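# Lift the cyan microphone off its stand onto the table

## Task

Remove the cyan microphone from its stand and set it down on an open part of the table, where it must end up motionless and in contact with no other object on the table. At the finish, every other microphone must still sit in the holder of its own stand, and every stand must be upright on the table. No stand may tilt far over while its own microphone is in contact with it. Releasing the cyan microphone while it is moving quickly, or letting it drop or slide downward more than a few centimetres in total after any single grasp, may count as failure.

## Robot and tools

Robot: two arms, left_arm (carrying a left hand) and right_arm (carrying a right hand). Each hand has five fingers driven by six motors. Bases in the scene frame: left_arm at (-0.016, +0.300, 0) m, quat_wxyz (+1.000, 0, 0, +0.021); right_arm at (-0.056, -0.275, 0) m, quat_wxyz (+1.000, 0, 0, +0.018). A camera stand is fixed to the floor behind the arms.

Frames: the scene frame has its origin at table height, halfway between the nominal arm bases, with +z up, +x out over the table, and left_arm toward +y. Arm names do not match image sides. Reported hand positions, quaternions and Hand targets are given in each arm's own base frame; fixed cameras and the table use the scene frame. Offsets in a command follow the axes of that arm's current Hand target.

Hand point: a spot fixed to the palm, 0.15 m from the wrist mount along the fingers and 0.05 m in front of the palm. Its +z runs along straight fingers, +y points out of the palm, +x runs across the palm away from the thumb on the right hand (toward the thumb on the left hand). Straight fingertips extend 0.06 to 0.07 m beyond it and sit 0.06 m behind it along -y. A wrist bracket on the little-finger side can collide with things. Readings may be off by a few cm; the hand often rests 1 to 3 cm (sometimes 5) low without any contact.

Row layout (28 numbers, each in [-1, 1], always for both arms): left_arm dx, dy, dz, rx, ry, rz; left hand little, ring, middle, index, thumb_bend, thumb_turn, force_limit, speed; then the same 14 for right_arm. Pose numbers are an offset from that arm's Hand target at the start of the action or move, not an absolute pose; 1.0 equals 0.6 m or 180 degrees; rx, ry, rz form one rotation vector. All zeros in the six pose numbers re-requests the current Hand target. Finger numbers are targets: +1 open/straight, -1 closed; thumb_turn -1 puts the thumb in front of the palm, +1 beside it. force_limit maps -1..+1 to about 0..10 N (0..15 N for the two thumb motors); speed rises linearly to full at +0.48. To hold a hand unchanged, resend the eight numbers last used for it (or, if none yet, its hand_measured six plus hand_force_limit and hand_speed). Grip range with thumb opposed: objects about 0.035 to 0.065 m thick, handles down to about 0.025 m. For a soft grip close at speed -0.94 or lower. To squeeze harder, raise force_limit and send a more closed target.

Tools:
- execute_actions(actions, cameras): actions is a list of actions; each action is up to 15 rows of 28 numbers, one per 1/30 s step, the final row held to fill 15 steps. Every row counts from the action's start pose. Images appear only for an empty list or when cameras is given.
- move(target, speed, blend, blocking, cameras): target is one 28-number row or up to 15 rows, each an offset from the Hand targets at the move's start. speed is m/s, 0.002 to 4.3, default 0.25 (turns up to twice that in rad/s); blend in m rounds corners. Paths are straight, do not avoid obstacles, and stop after 10 s. Avoid paths passing close to an arm's own base. Result adds a move: line (done, off_target, moving, held, fault) and limits (paced, held).
- wait(seconds 0 to 10, cameras): lets time run holding last commands.
- stop(cameras): brakes a running move.
- zoom_image(camera, region [x0, y0, x1, y1] pixels, at most 504 by 504): closer view of the latest image.
- show_instructions(): shows the reference pages.
- finished_scene(scene 1): ends the scene, final.

Cameras: cam_head_left, cam_head_right, cam_high, cam_low (896x504), cam_left_wrist, cam_right_wrist (672x504, fisheye).

Results: end_effector_position (m) and end_effector_quat_wxyz per arm, Hand target (next offsets count from it), joint positions, velocities and torques, and per hand hand_measured, hand_stopped_by (moving, target, force, stalled, fault), hand_load_n (positive when pushed open; near 0 after a grip is lost), hand_force_limit, hand_speed. Motor temperature warnings: MOTOR HOT at 85 °C; at 100 °C the arm drops for 30 to 60 s.

Avoid: arms pressing or hitting each other, or one hand closing on the other's fingers; fast hits on fixed or heavy things; anything falling or leaving the table; releasing the microphone in motion; tipping stands; overloading fingers; long stretched holds that heat motors.

Each tool is called by a JSON object that holds its "fn" and its "kwargs".

Reference images:

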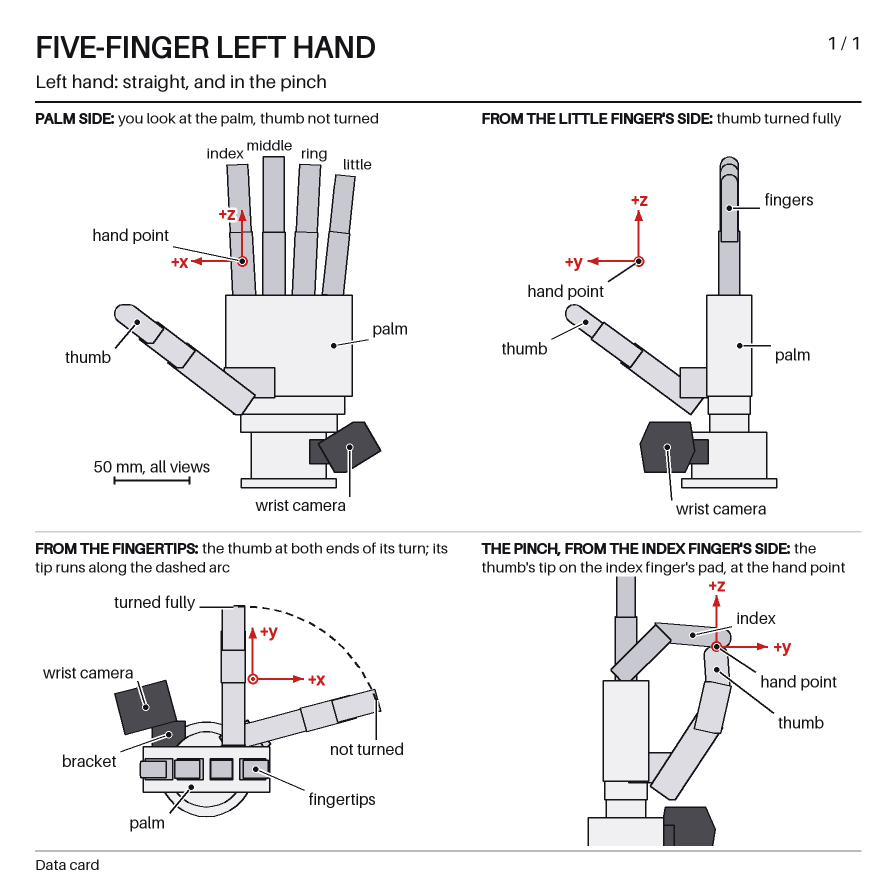

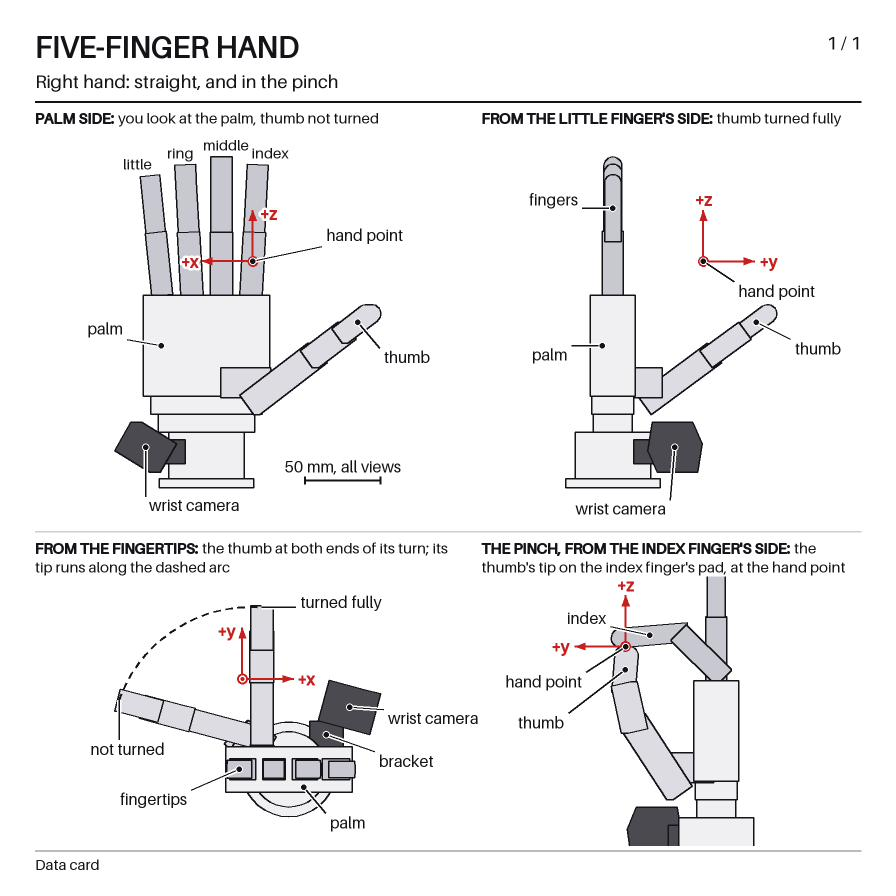

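## Session

{"fn": "execute_actions", "kwargs": {"actions": []}}

Scene clock: 0.00 s.
left_arm: end_effector_position=(+0.5928, +0.1475, +0.2638) hand_measured=(+1.000, +1.000, +1.000, +1.000, +1.000, +1.000) hand_load_n=(+0.0, +0.0, +0.0, +0.0, +0.0, +0.0) hand_stopped_by=(target, target, target, target, target, target) hand_force_limit=0.00 hand_speed=-0.80 end_effector_quat_wxyz=(-0.258, +0.825, -0.493, -0.102) | right_arm: end_effector_position=(+0.4373, -0.3838, +0.3369) hand_measured=(+1.000, +1.000, +1.000, +1.000, +1.000, +1.000) hand_load_n=(+0.0, +0.0, +0.0, +0.0, +0.0, +0.0) hand_stopped_by=(target, target, target, target, target, target) hand_force_limit=0.00 hand_speed=-0.80 end_effector_quat_wxyz=(+0.284, -0.028, +0.859, -0.426)
Joint positions: left_arm=[0.15 1.973 2.187 -1.595 -0.531 -0.292] | right_arm=[-0.77 1.265 1.222 -0.46 0.16 0.641]
Joint velocities: within noise
Joint torques (N m): no reading
Motor temperatures (°C): left_arm=[32 30 29 30 30 29] | right_arm=[33 31 34 29 33 30]
Heat: left arm: hottest waist 32 °C; right arm: hottest elbow 34 °C.
Hand target: left_arm +0.5975, +0.1482, +0.2682; -0.262, +0.825, -0.491, -0.096 | right_arm +0.4411, -0.3875, +0.3462; +0.288, -0.027, +0.854, -0.431

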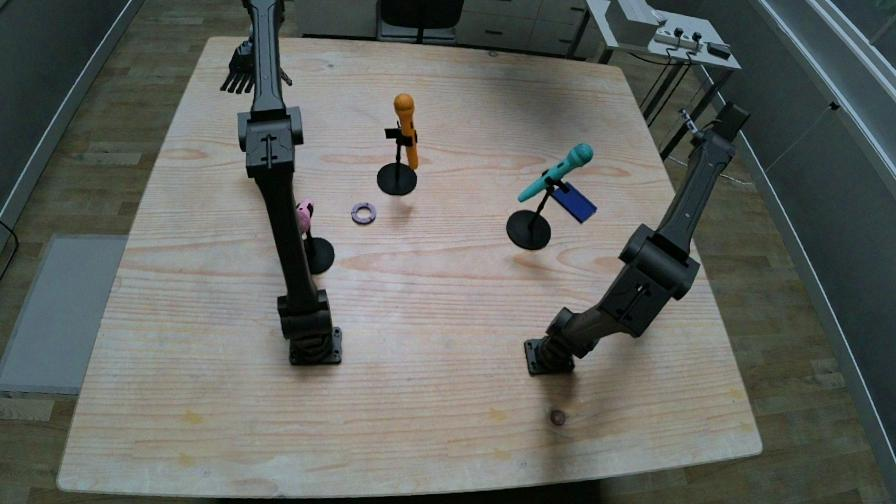

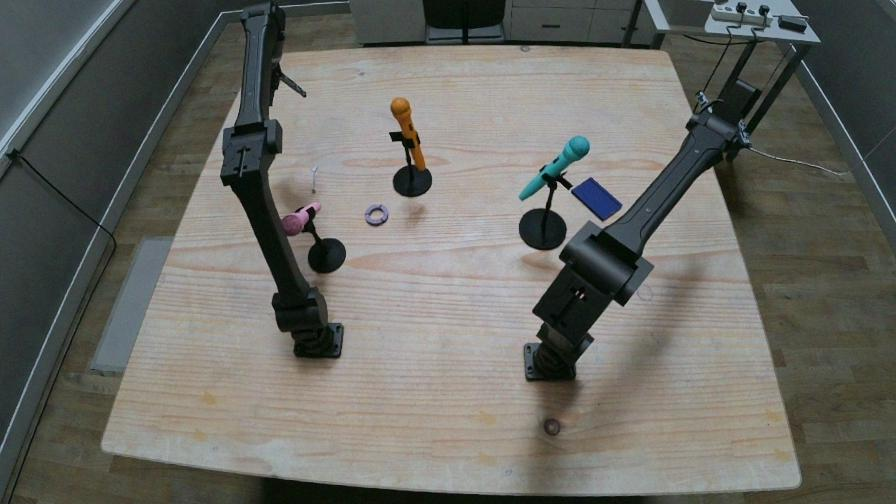

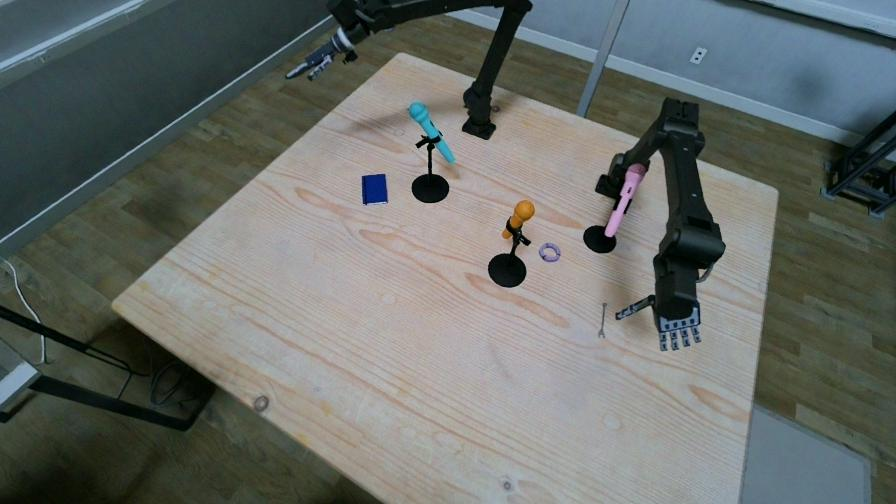

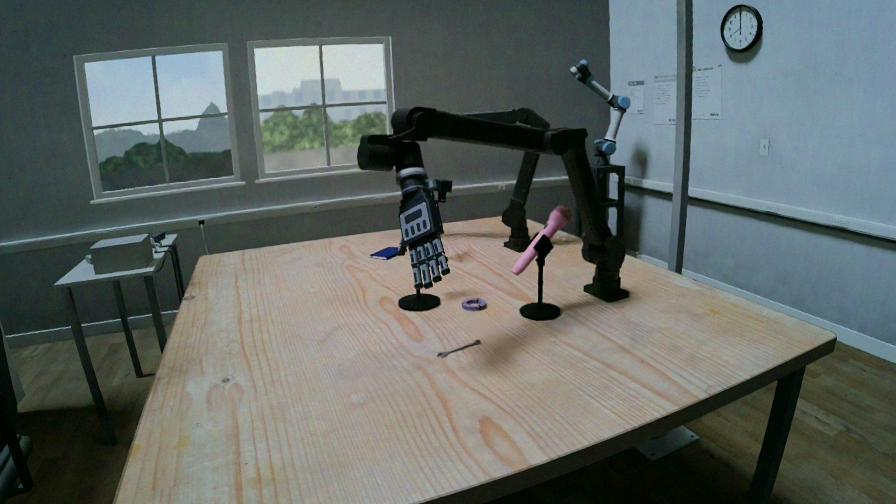

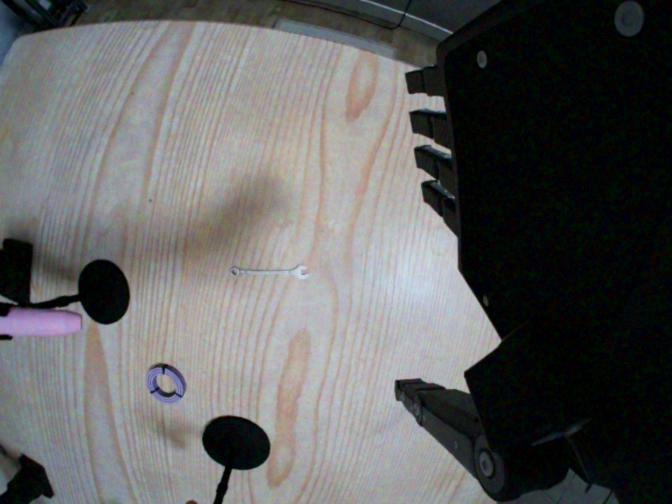

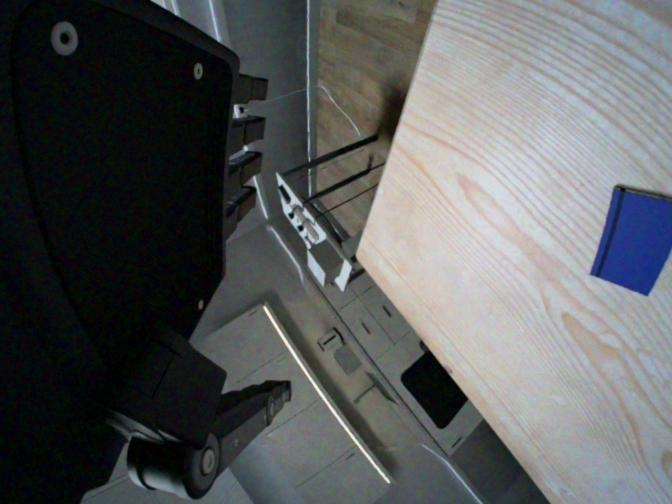

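{"fn": "zoom_image", "kwargs": {"camera": "cam_head_right", "region": [470, 110, 650, 260]}}

{"fn": "zoom_image", "kwargs": {"camera": "cam_high", "region": [350, 80, 530, 220]}}

{"fn": "zoom_image", "kwargs": {"camera": "cam_head_left", "region": [470, 110, 650, 260]}}

Scaled by 2.800 from the camera's 896x504 image, which has a finer 1280x720 frame.

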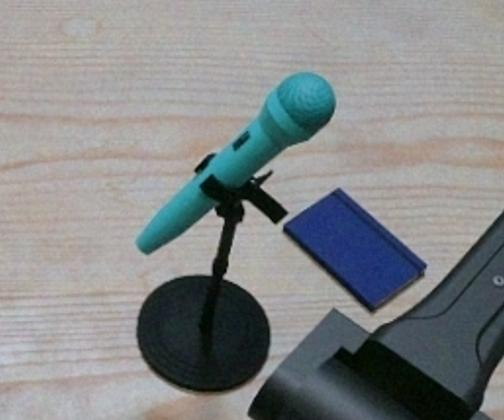

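Scaled by 2.800 from the camera's 896x504 image, which has a finer 1280x720 frame.

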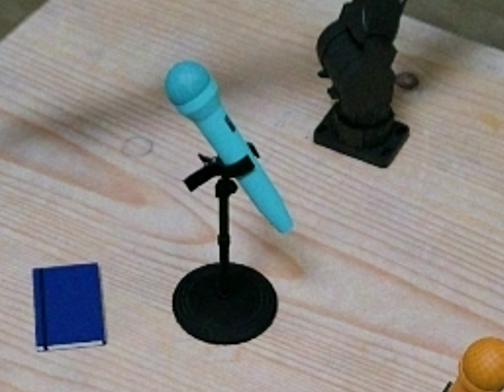

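Scaled by 2.800 from the camera's 896x504 image, which has a finer 1280x720 frame.

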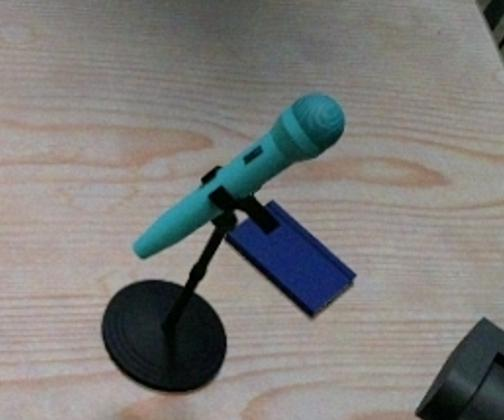

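{"fn": "zoom_image", "kwargs": {"camera": "cam_high", "region": [400, 95, 470, 165]}}

{"fn": "zoom_image", "kwargs": {"camera": "cam_head_right", "region": [515, 130, 600, 215]}}

{"fn": "zoom_image", "kwargs": {"camera": "cam_low", "region": [490, 190, 620, 330]}}

{"fn": "zoom_image", "kwargs": {"camera": "cam_high", "region": [470, 190, 560, 290]}}

Scaled by 7.200 from the camera's 896x504 image, which has a finer 1280x720 frame.

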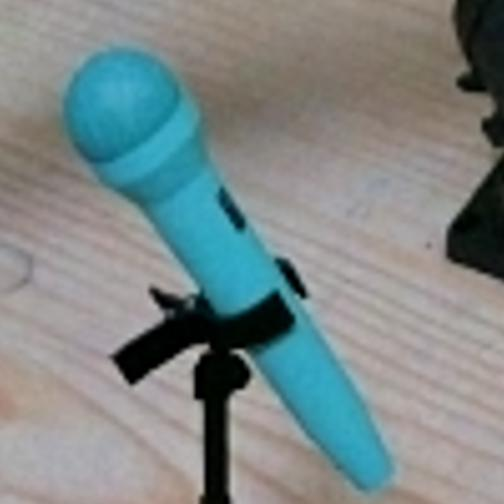

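Scaled by 5.929 from the camera's 896x504 image, which has a finer 1280x720 frame.

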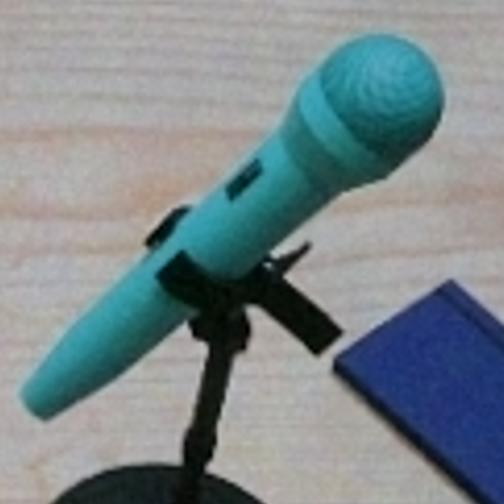

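Scaled by 3.600 from the camera's 896x504 image, which has a finer 1280x720 frame.

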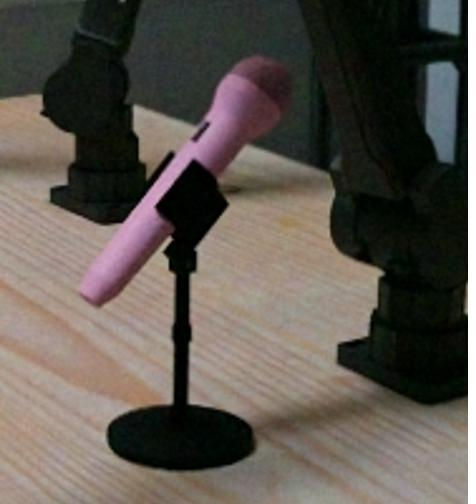

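Scaled by 5.040 from the camera's 896x504 image, which has a finer 1280x720 frame.

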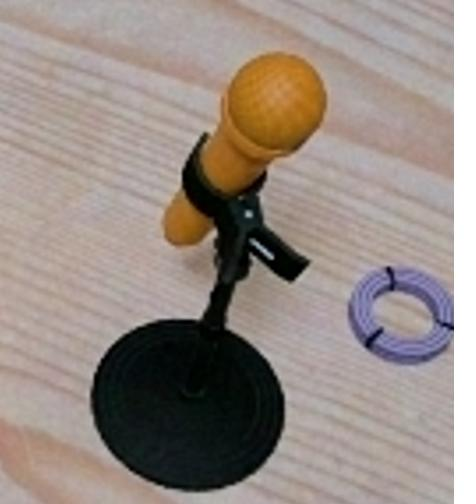

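{"fn": "move", "kwargs": {"target": [[0.0680,0.2760,-0.4240,-0.0103,0.1494,-0.0100,1,1,1,1,1,-1,-0.4,0, 0,0,0,0,0,0,1,1,1,1,1,1,0,-0.8],[0.2960,0.5520,-0.6863,-0.0217,0.3137,-0.0211,1,1,1,1,1,-1,-0.4,0, 0,0,0,0,0,0,1,1,1,1,1,1,0,-0.8],[0.4987,0.8405,-0.8652,-0.0310,0.4482,-0.0301,1,1,1,1,1,-1,-0.4,0, 0,0,0,0,0,0,1,1,1,1,1,1,0,-0.8]], "blend": [0.05,0.05,0], "speed": 0.25, "cameras": ["all"]}}

Scene clock: 372.70 s.
left_arm: end_effector_position=(+0.2549, -0.5420, +0.4082) hand_measured=(+1.000, +1.000, +1.000, +1.000, +1.000, -1.000) hand_load_n=(+0.0, +0.0, +0.0, +0.0, +0.0, -0.5) hand_stopped_by=(target, target, target, target, target, target) hand_force_limit=-0.40 hand_speed=0.00 end_effector_quat_wxyz=(+0.147, +0.720, -0.513, +0.444) | right_arm: end_effector_position=(+0.4373, -0.3838, +0.3369) hand_measured=(+1.000, +1.000, +1.000, +1.000, +1.000, +1.000) hand_load_n=(+0.0, +0.0, +0.0, +0.0, +0.0, +0.0) hand_stopped_by=(target, target, target, target, target, target) hand_force_limit=0.00 hand_speed=-0.80 end_effector_quat_wxyz=(+0.284, -0.028, +0.859, -0.426)
Joint positions: left_arm=[-1.051 1.29 1.386 -0.697 -0.092 -1.335] | right_arm=[-0.77 1.265 1.222 -0.46 0.16 0.641]
Joint torques (N m): left_arm=[-1.32 -11.69 8.92 2.48 -0.29 -0.15] | right_arm=[0.38 -8.23 10.93 2.59 0.09 -0.17]
Motor temperatures (°C): left_arm=[30 39 36 29 28 27] | right_arm=[32 32 46 29 30 30]
Heat: left arm: hottest shoulder 39 °C; right arm: hottest elbow 46 °C.
Hand target: left_arm +0.2619, -0.5448, +0.4113; +0.151, +0.722, -0.502, +0.450 | right_arm +0.4411, -0.3875, +0.3462; +0.288, -0.027, +0.854, -0.431
Off the commanded pose: left_arm 0.008 m, 2 deg | right_arm 0.011 m, 1 deg.
move: off_target (right_arm)
camera_calibration:
cam_left_wrist: T_world_to_cam=[[0.876461, 0.201975, 0.437062, -0.286057], [-0.379604, -0.268517, 0.885324, -0.411891], [0.296172, -0.941862, -0.158675, -0.406451], [0, 0, 0, 1]] pos_world=[0.214742, -0.435644, 0.425189]

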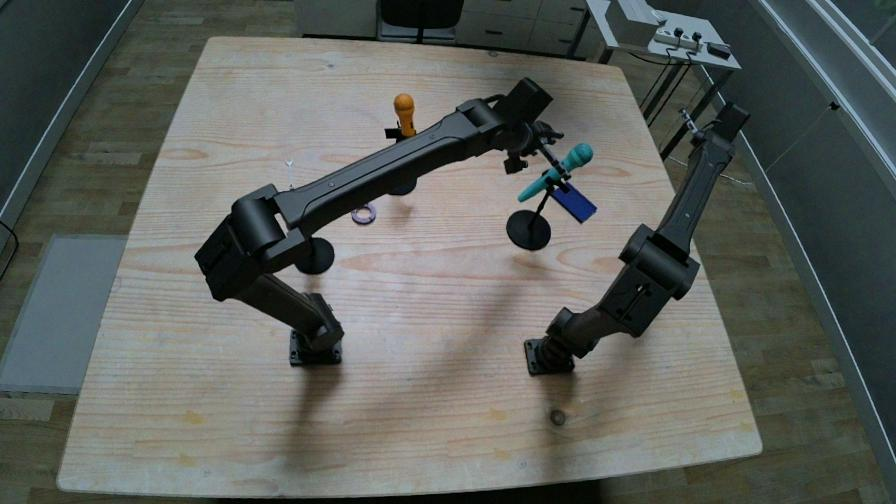

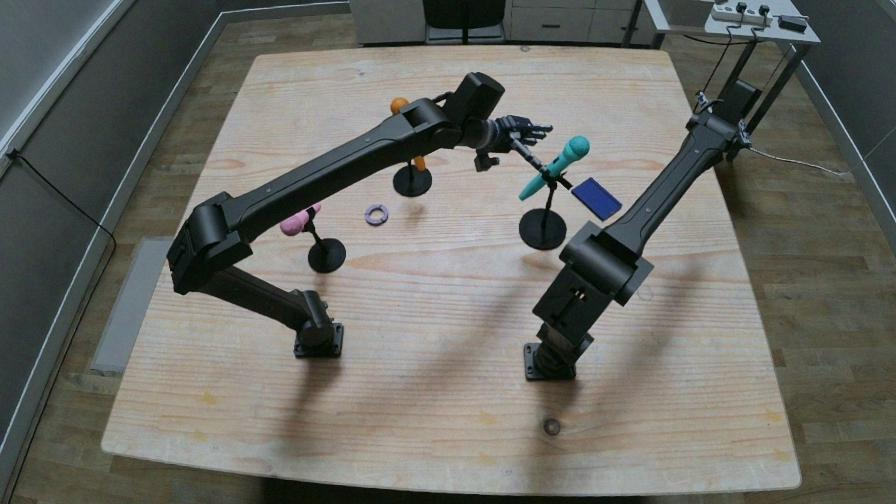

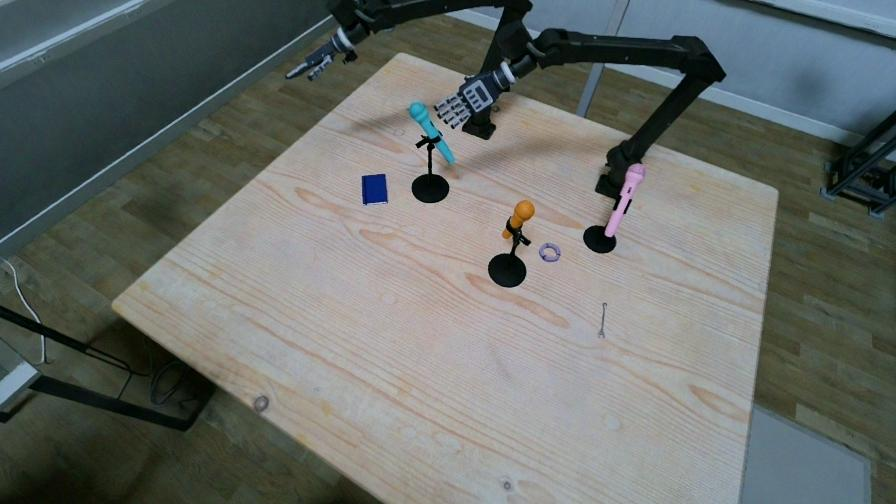

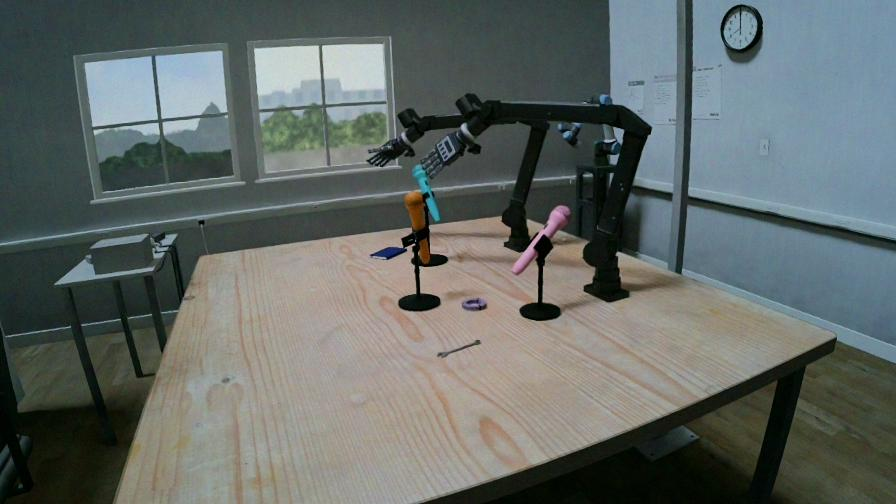

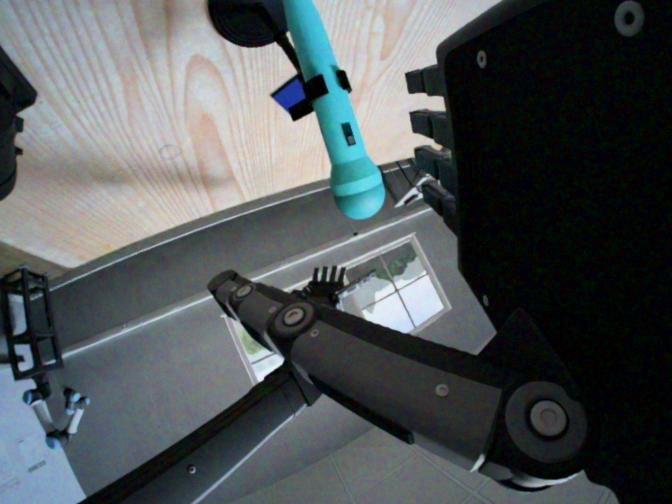

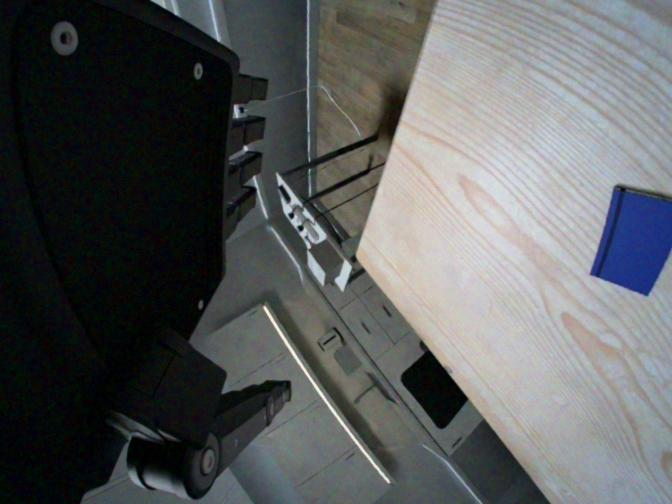

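{"fn": "zoom_image", "kwargs": {"camera": "cam_left_wrist", "region": [250, 20, 450, 240]}}

{"fn": "zoom_image", "kwargs": {"camera": "cam_high", "region": [390, 60, 530, 170]}}

{"fn": "zoom_image", "kwargs": {"camera": "cam_head_right", "region": [480, 100, 620, 220]}}

Scaled by 2.291 from the camera's 672x504 image, which has a finer 960x720 frame.

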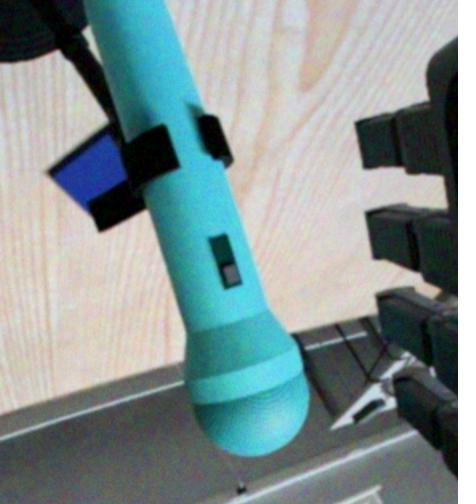

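Scaled by 3.600 from the camera's 896x504 image, which has a finer 1280x720 frame.

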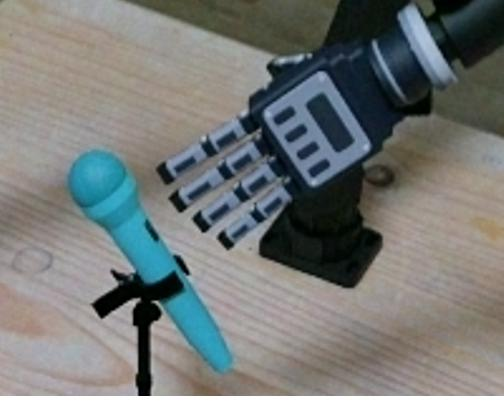

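Scaled by 3.600 from the camera's 896x504 image, which has a finer 1280x720 frame.

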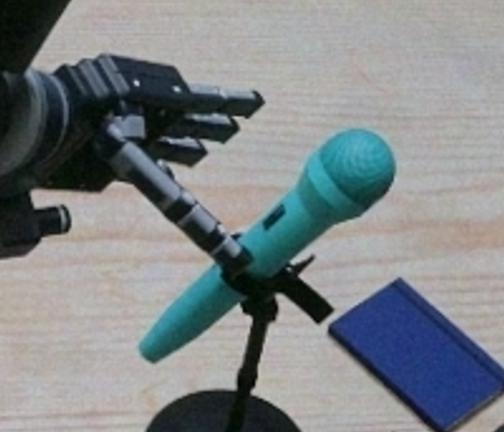

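{"fn": "move", "kwargs": {"target": [0.035,0.0133,0.1,0,0,0,1,1,1,1,1,-1,-0.4,0, 0,0,0,0,0,0,1,1,1,1,1,1,0,-0.8], "speed": 0.12, "cameras": ["cam_left_wrist","cam_high","cam_head_right"]}}

{"fn": "zoom_image", "kwargs": {"camera": "cam_left_wrist", "region": [200, 0, 480, 300]}}

{"fn": "zoom_image", "kwargs": {"camera": "cam_high", "region": [390, 60, 530, 170]}}

{"fn": "zoom_image", "kwargs": {"camera": "cam_head_right", "region": [480, 100, 620, 220]}}

Scene clock: 404.27 s.
left_arm: end_effector_position=(+0.2841, -0.5886, +0.3607) hand_measured=(+1.000, +1.000, +1.000, +1.000, +1.000, -1.000) hand_load_n=(+0.0, +0.0, +0.0, +0.0, +0.0, +0.0) hand_stopped_by=(target, target, target, target, target, target) hand_force_limit=-0.40 hand_speed=0.00 end_effector_quat_wxyz=(+0.136, +0.732, -0.515, +0.425) | right_arm: end_effector_position=(+0.4373, -0.3838, +0.3369) hand_measured=(+1.000, +1.000, +1.000, +1.000, +1.000, +1.000) hand_load_n=(+0.0, +0.0, +0.0, +0.0, +0.0, +0.0) hand_stopped_by=(target, target, target, target, target, target) hand_force_limit=0.00 hand_speed=-0.80 end_effector_quat_wxyz=(+0.284, -0.028, +0.859, -0.426)
Joint positions: left_arm=[-1.051 1.445 1.442 -0.646 -0.103 -1.344] | right_arm=[-0.77 1.265 1.222 -0.46 0.16 0.641]
Joint torques (N m): left_arm=[-2.32 -14.97 12.33 2.39 -0.3 -0.19] | right_arm=[0.03 -8.06 10.93 2.58 0.1 -0.09]
Heat: left arm: hottest shoulder 36 °C; right arm: hottest elbow 47 °C.
Hand target: left_arm +0.2869, -0.6010, +0.3934; +0.151, +0.722, -0.502, +0.450 | right_arm +0.4411, -0.3875, +0.3462; +0.288, -0.027, +0.854, -0.431
Off the commanded pose: left_arm 0.035 m, 4 deg | right_arm 0.011 m, 1 deg.
move: off_target (left_arm, right_arm)
camera_calibration:
cam_left_wrist: T_world_to_cam=[[0.884259, 0.196024, 0.423864, -0.282466], [-0.354154, -0.310142, 0.882262, -0.40186], [0.304403, -0.930261, -0.204823, -0.44535], [0, 0, 0, 1]] pos_world=[0.243018, -0.483555, 0.383055]
Images, in order (width x height): cam_head_right 896x504, cam_high 896x504, cam_left_wrist 672x504.

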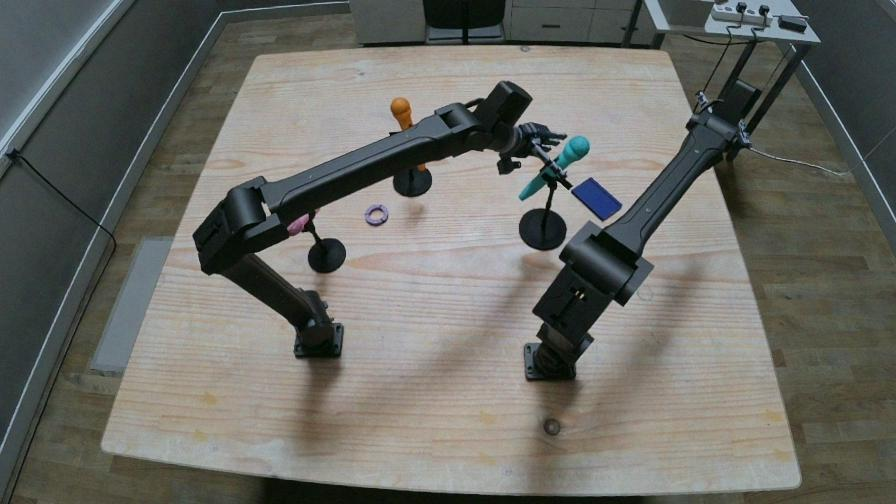

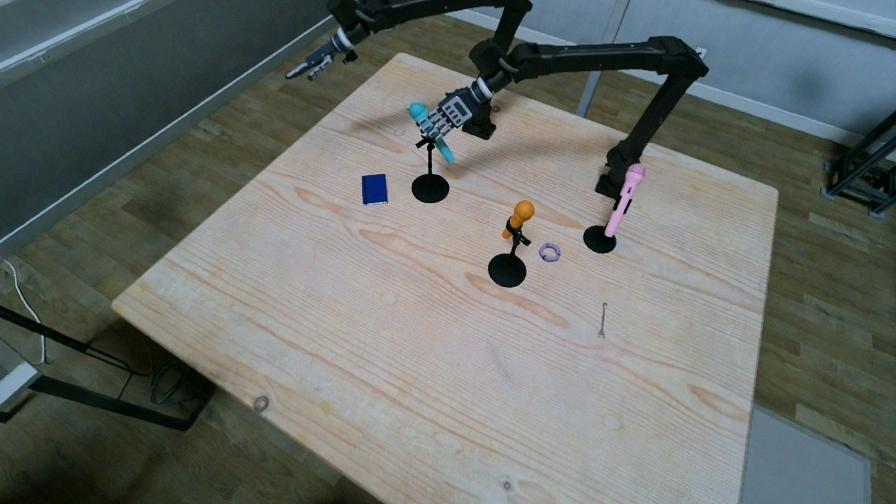

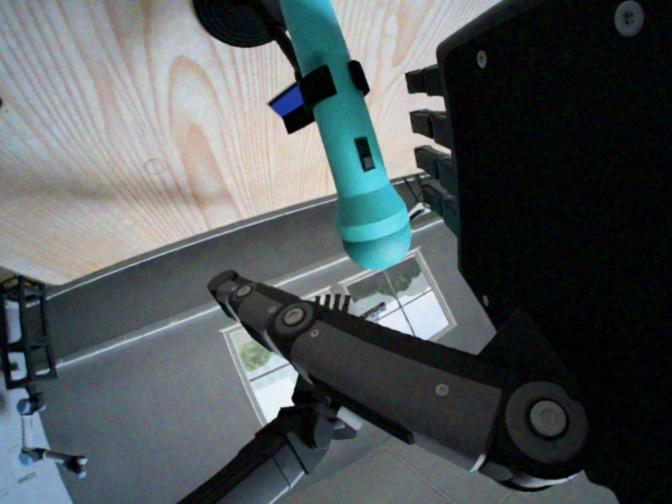

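Scaled by 1.680 from the camera's 672x504 image, which has a finer 960x720 frame.

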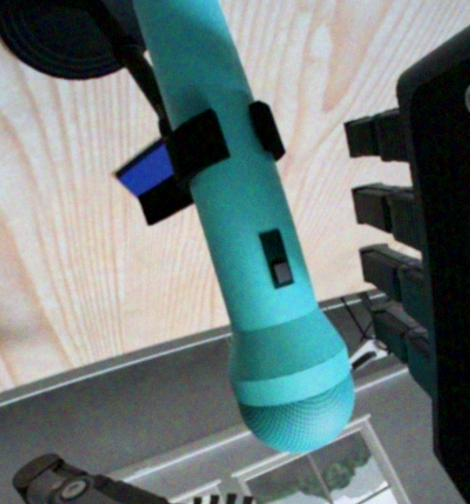

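Scaled by 3.600 from the camera's 896x504 image, which has a finer 1280x720 frame.

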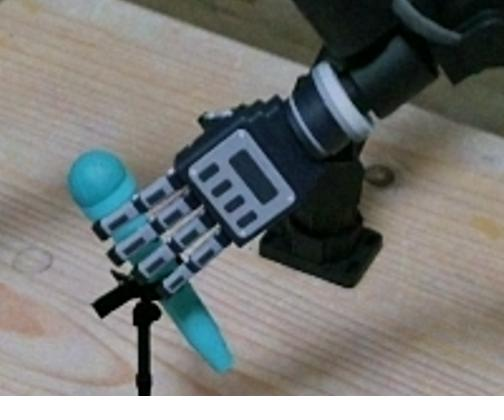

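Scaled by 3.600 from the camera's 896x504 image, which has a finer 1280x720 frame.

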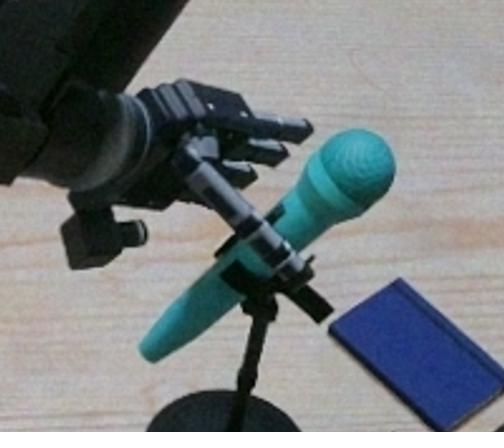

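{"fn": "move", "kwargs": {"target": [0.0542,0.0053,0,0,0,0,1,1,1,1,1,-1,-0.4,0, 0,0,0,0,0,0,1,1,1,1,1,1,0,-0.8], "speed": 0.12, "cameras": ["cam_left_wrist"]}}

Scene clock: 440.33 s.
left_arm: end_effector_position=(+0.2864, -0.6138, +0.4047) hand_measured=(+1.000, +1.000, +1.000, +1.000, +1.000, -1.000) hand_load_n=(+0.0, +0.0, +0.0, +0.0, +0.0, +0.0) hand_stopped_by=(target, target, target, target, target, target) hand_force_limit=-0.40 hand_speed=0.00 end_effector_quat_wxyz=(+0.145, +0.723, -0.508, +0.446) | right_arm: end_effector_position=(+0.4373, -0.3838, +0.3369) hand_measured=(+1.000, +1.000, +1.000, +1.000, +1.000, +1.000) hand_load_n=(+0.0, +0.0, +0.0, +0.0, +0.0, +0.0) hand_stopped_by=(target, target, target, target, target, target) hand_force_limit=0.00 hand_speed=-0.80 end_effector_quat_wxyz=(+0.284, -0.028, +0.859, -0.426)
Joint positions: left_arm=[-1.072 1.49 1.574 -0.683 -0.12 -1.354] | right_arm=[-0.77 1.265 1.222 -0.46 0.16 0.641]
Joint torques (N m): left_arm=[-2.32 -14.86 11.97 0.96 -0.3 -0.2] | right_arm=[-0.44 -7.36 10.81 2.62 0.07 -0.14]
Heat: left arm: hottest elbow 38 °C; right arm: hottest elbow 47 °C.
Hand target: left_arm +0.2870, -0.6217, +0.4184; +0.151, +0.723, -0.502, +0.450 | right_arm +0.4411, -0.3875, +0.3462; +0.288, -0.027, +0.854, -0.431
Off the commanded pose: left_arm 0.016 m, 1 deg | right_arm 0.011 m, 1 deg.
move: off_target (left_arm, right_arm)
camera_calibration:
cam_left_wrist: T_world_to_cam=[[0.872954, 0.214593, 0.438066, -0.289295], [-0.377903, -0.270343, 0.885496, -0.417841], [0.30845, -0.938544, -0.154902, -0.486989], [0, 0, 0, 1]] pos_world=[0.244849, -0.50794, 0.421291]
Images, in order (width x height): cam_left_wrist 672x504.

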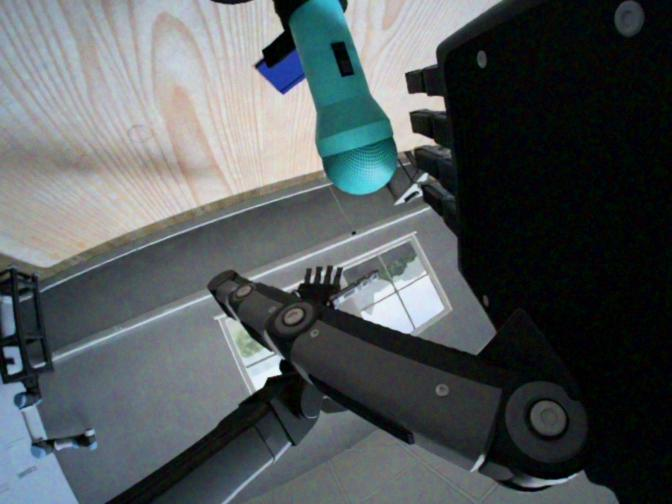

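{"fn": "move", "kwargs": {"target": [-0.002,-0.004,0.054,0,0,0,1,1,1,1,1,-1,-0.4,0, 0,0,0,0,0,0,1,1,1,1,1,1,0,-0.8], "speed": 0.1, "cameras": ["cam_left_wrist"]}}

Scene clock: 453.63 s.
left_arm: end_effector_position=(+0.2954, -0.6324, +0.3702) hand_measured=(+1.000, +1.000, +1.000, +1.000, +1.000, -1.000) hand_load_n=(+0.0, +0.0, +0.0, +0.0, +0.0, -0.5) hand_stopped_by=(target, target, target, target, target, target) hand_force_limit=-0.40 hand_speed=0.00 end_effector_quat_wxyz=(+0.138, +0.730, -0.516, +0.426) | right_arm: end_effector_position=(+0.4373, -0.3838, +0.3369) hand_measured=(+1.000, +1.000, +1.000, +1.000, +1.000, +1.000) hand_load_n=(+0.0, +0.0, +0.0, +0.5, +0.0, +0.0) hand_stopped_by=(target, target, target, target, target, target) hand_force_limit=0.00 hand_speed=-0.80 end_effector_quat_wxyz=(+0.284, -0.028, +0.859, -0.426)
Joint positions: left_arm=[-1.072 1.56 1.592 -0.68 -0.115 -1.354] | right_arm=[-0.77 1.265 1.222 -0.46 0.16 0.641]
Joint torques (N m): left_arm=[-1.32 -16.79 12.36 2.41 -0.05 -0.12] | right_arm=[0.62 -8.53 10.78 2.67 0.06 -0.08]
Motor temperatures (°C): left_arm=[30 36 41 29 27 27] | right_arm=[32 32 47 28 30 30]
Heat: left arm: hottest elbow 41 °C; right arm: hottest elbow 47 °C.
Hand target: left_arm +0.3050, -0.6416, +0.4004; +0.151, +0.722, -0.503, +0.450 | right_arm +0.4411, -0.3875, +0.3462; +0.288, -0.027, +0.854, -0.431
Off the commanded pose: left_arm 0.033 m, 4 deg | right_arm 0.011 m, 1 deg.
move: off_target (left_arm, right_arm)
camera_calibration:
cam_left_wrist: T_world_to_cam=[[0.88487, 0.193328, 0.423826, -0.28977], [-0.35629, -0.305252, 0.883107, -0.416443], [0.300103, -0.932441, -0.201227, -0.489088], [0, 0, 0, 1]] pos_world=[0.254811, -0.527145, 0.392159]
Images, in order (width x height): cam_left_wrist 672x504.

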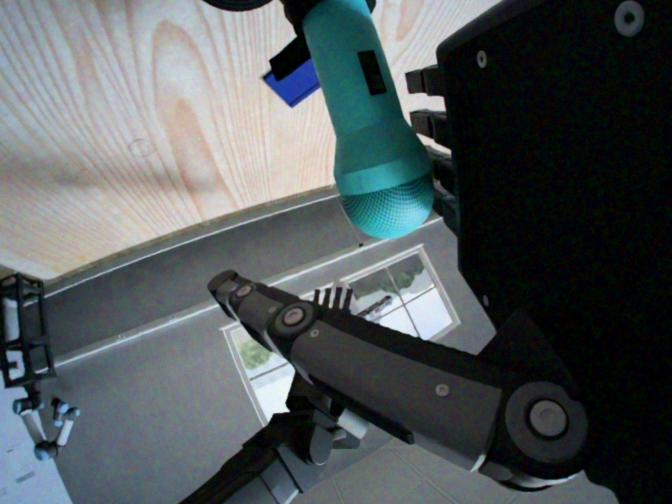

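{"fn": "move", "kwargs": {"target": [[0.0,-0.0162,0.008,0,0,0,1,1,1,1,1,-1,-0.4,0, 0,0,0,0,0,0,1,1,1,1,1,1,0,-0.8],[0.0,-0.0162,0.0437,0,0,0,1,1,1,1,1,-1,-0.4,0, 0,0,0,0,0,0,1,1,1,1,1,1,0,-0.8]], "speed": 0.1, "cameras": ["cam_left_wrist","cam_high","cam_head_right","cam_head_left"]}}

{"fn": "zoom_image", "kwargs": {"camera": "cam_left_wrist", "region": [200, 0, 480, 300]}}

{"fn": "zoom_image", "kwargs": {"camera": "cam_high", "region": [390, 60, 530, 170]}}

{"fn": "zoom_image", "kwargs": {"camera": "cam_head_right", "region": [490, 100, 630, 220]}}

Scene clock: 464.63 s.
left_arm: end_effector_position=(+0.3163, -0.6473, +0.3621) hand_measured=(+1.000, +1.000, +1.000, +1.000, +1.000, -1.000) hand_load_n=(+0.0, +0.0, +0.0, +0.0, +0.0, +0.0) hand_stopped_by=(target, target, target, target, target, target) hand_force_limit=-0.40 hand_speed=0.00 end_effector_quat_wxyz=(+0.142, +0.732, -0.511, +0.428) | right_arm: end_effector_position=(+0.4373, -0.3838, +0.3369) hand_measured=(+1.000, +1.000, +1.000, +1.000, +1.000, +1.000) hand_load_n=(+0.0, +0.0, +0.0, +0.0, +0.0, +0.0) hand_stopped_by=(target, target, target, target, target, target) hand_force_limit=0.00 hand_speed=-0.80 end_effector_quat_wxyz=(+0.284, -0.028, +0.859, -0.426)
Joint positions: left_arm=[-1.051 1.617 1.632 -0.655 -0.097 -1.354] | right_arm=[-0.77 1.265 1.222 -0.46 0.16 0.641]
Joint torques (N m): left_arm=[-1.2 -17.79 12.14 2.22 -0.05 -0.01] | right_arm=[0.03 -7.88 10.8 2.76 0.11 -0.12]
Heat: left arm: hottest elbow 41 °C; right arm: hottest elbow 47 °C.
Hand target: left_arm +0.3266, -0.6549, +0.3883; +0.151, +0.722, -0.502, +0.450 | right_arm +0.4411, -0.3875, +0.3462; +0.288, -0.027, +0.854, -0.431
Off the commanded pose: left_arm 0.029 m, 3 deg | right_arm 0.011 m, 1 deg.
move: off_target (left_arm, right_arm)
camera_calibration:
cam_left_wrist: T_world_to_cam=[[0.885849, 0.204094, 0.416674, -0.292678], [-0.349759, -0.296336, 0.888737, -0.404751], [0.304862, -0.933022, -0.191125, -0.516393], [0, 0, 0, 1]] pos_world=[0.275131, -0.542014, 0.382973]
Images, in order (width x height): cam_head_left 896x504, cam_head_right 896x504, cam_high 896x504, cam_left_wrist 672x504.

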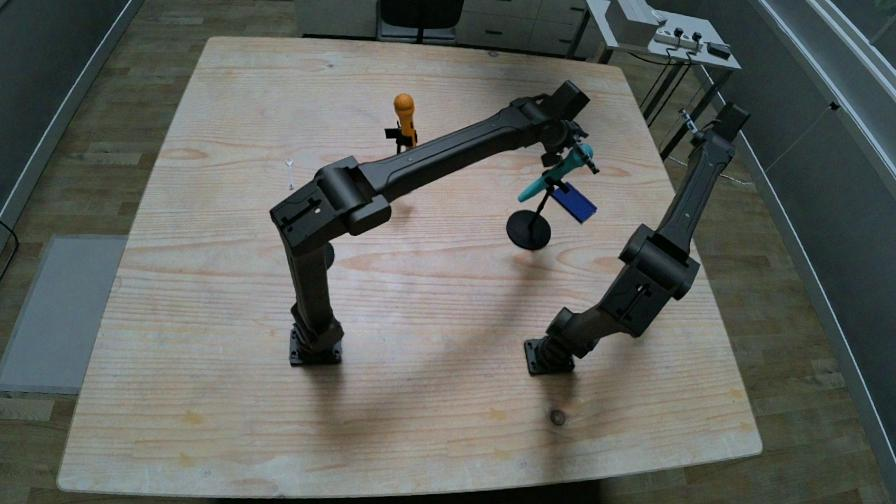

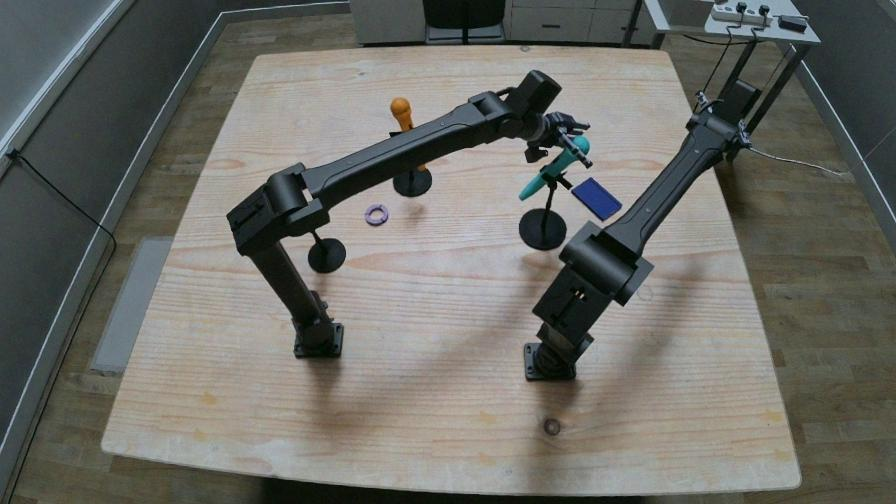

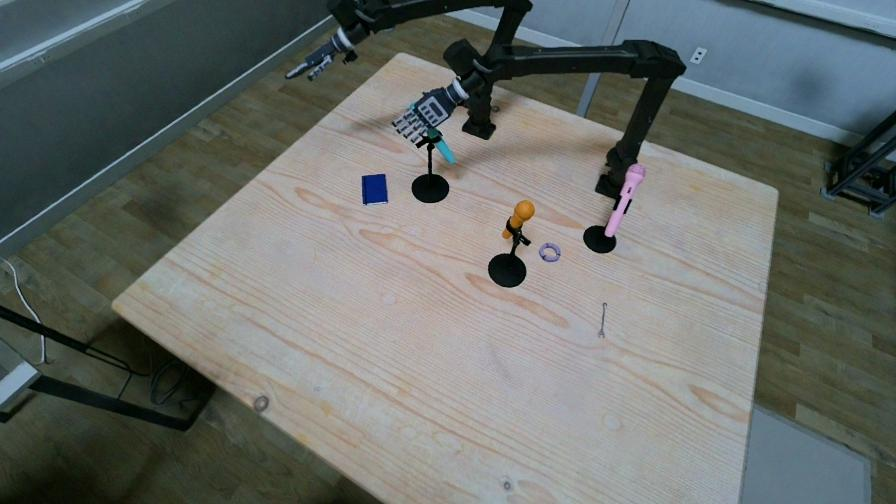

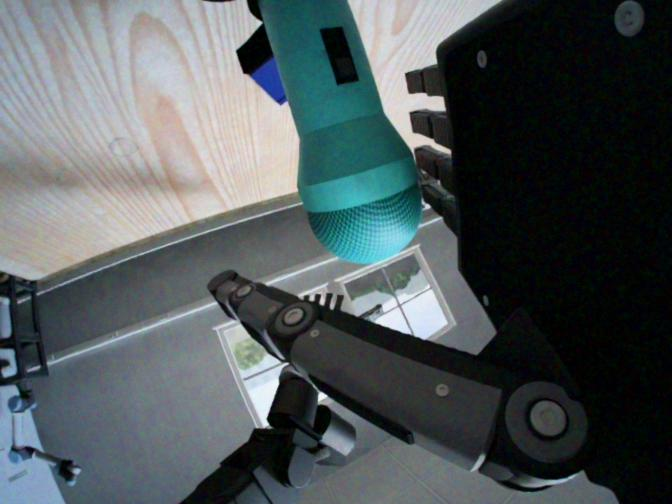

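Scaled by 1.680 from the camera's 672x504 image, which has a finer 960x720 frame.

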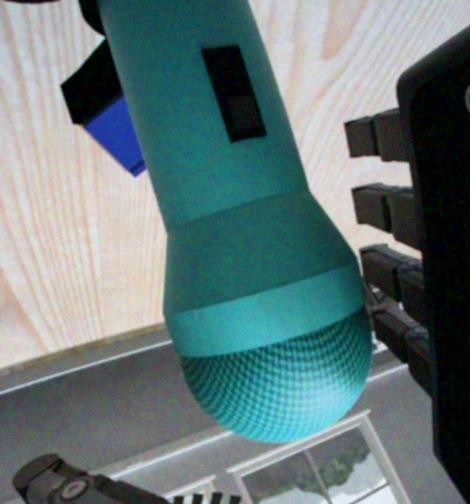

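Scaled by 3.600 from the camera's 896x504 image, which has a finer 1280x720 frame.

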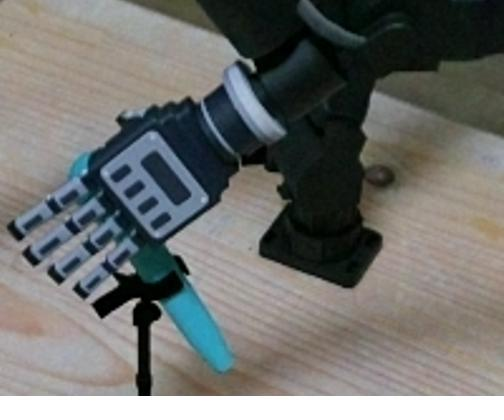

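Scaled by 3.600 from the camera's 896x504 image, which has a finer 1280x720 frame.

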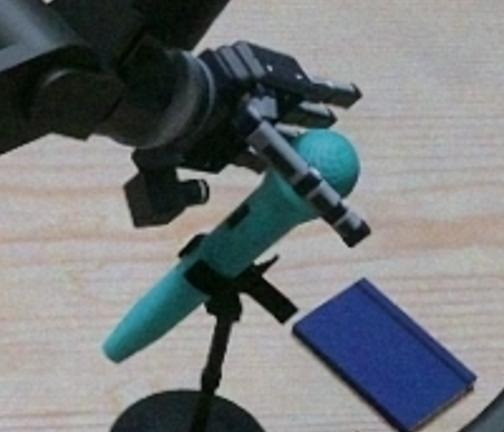

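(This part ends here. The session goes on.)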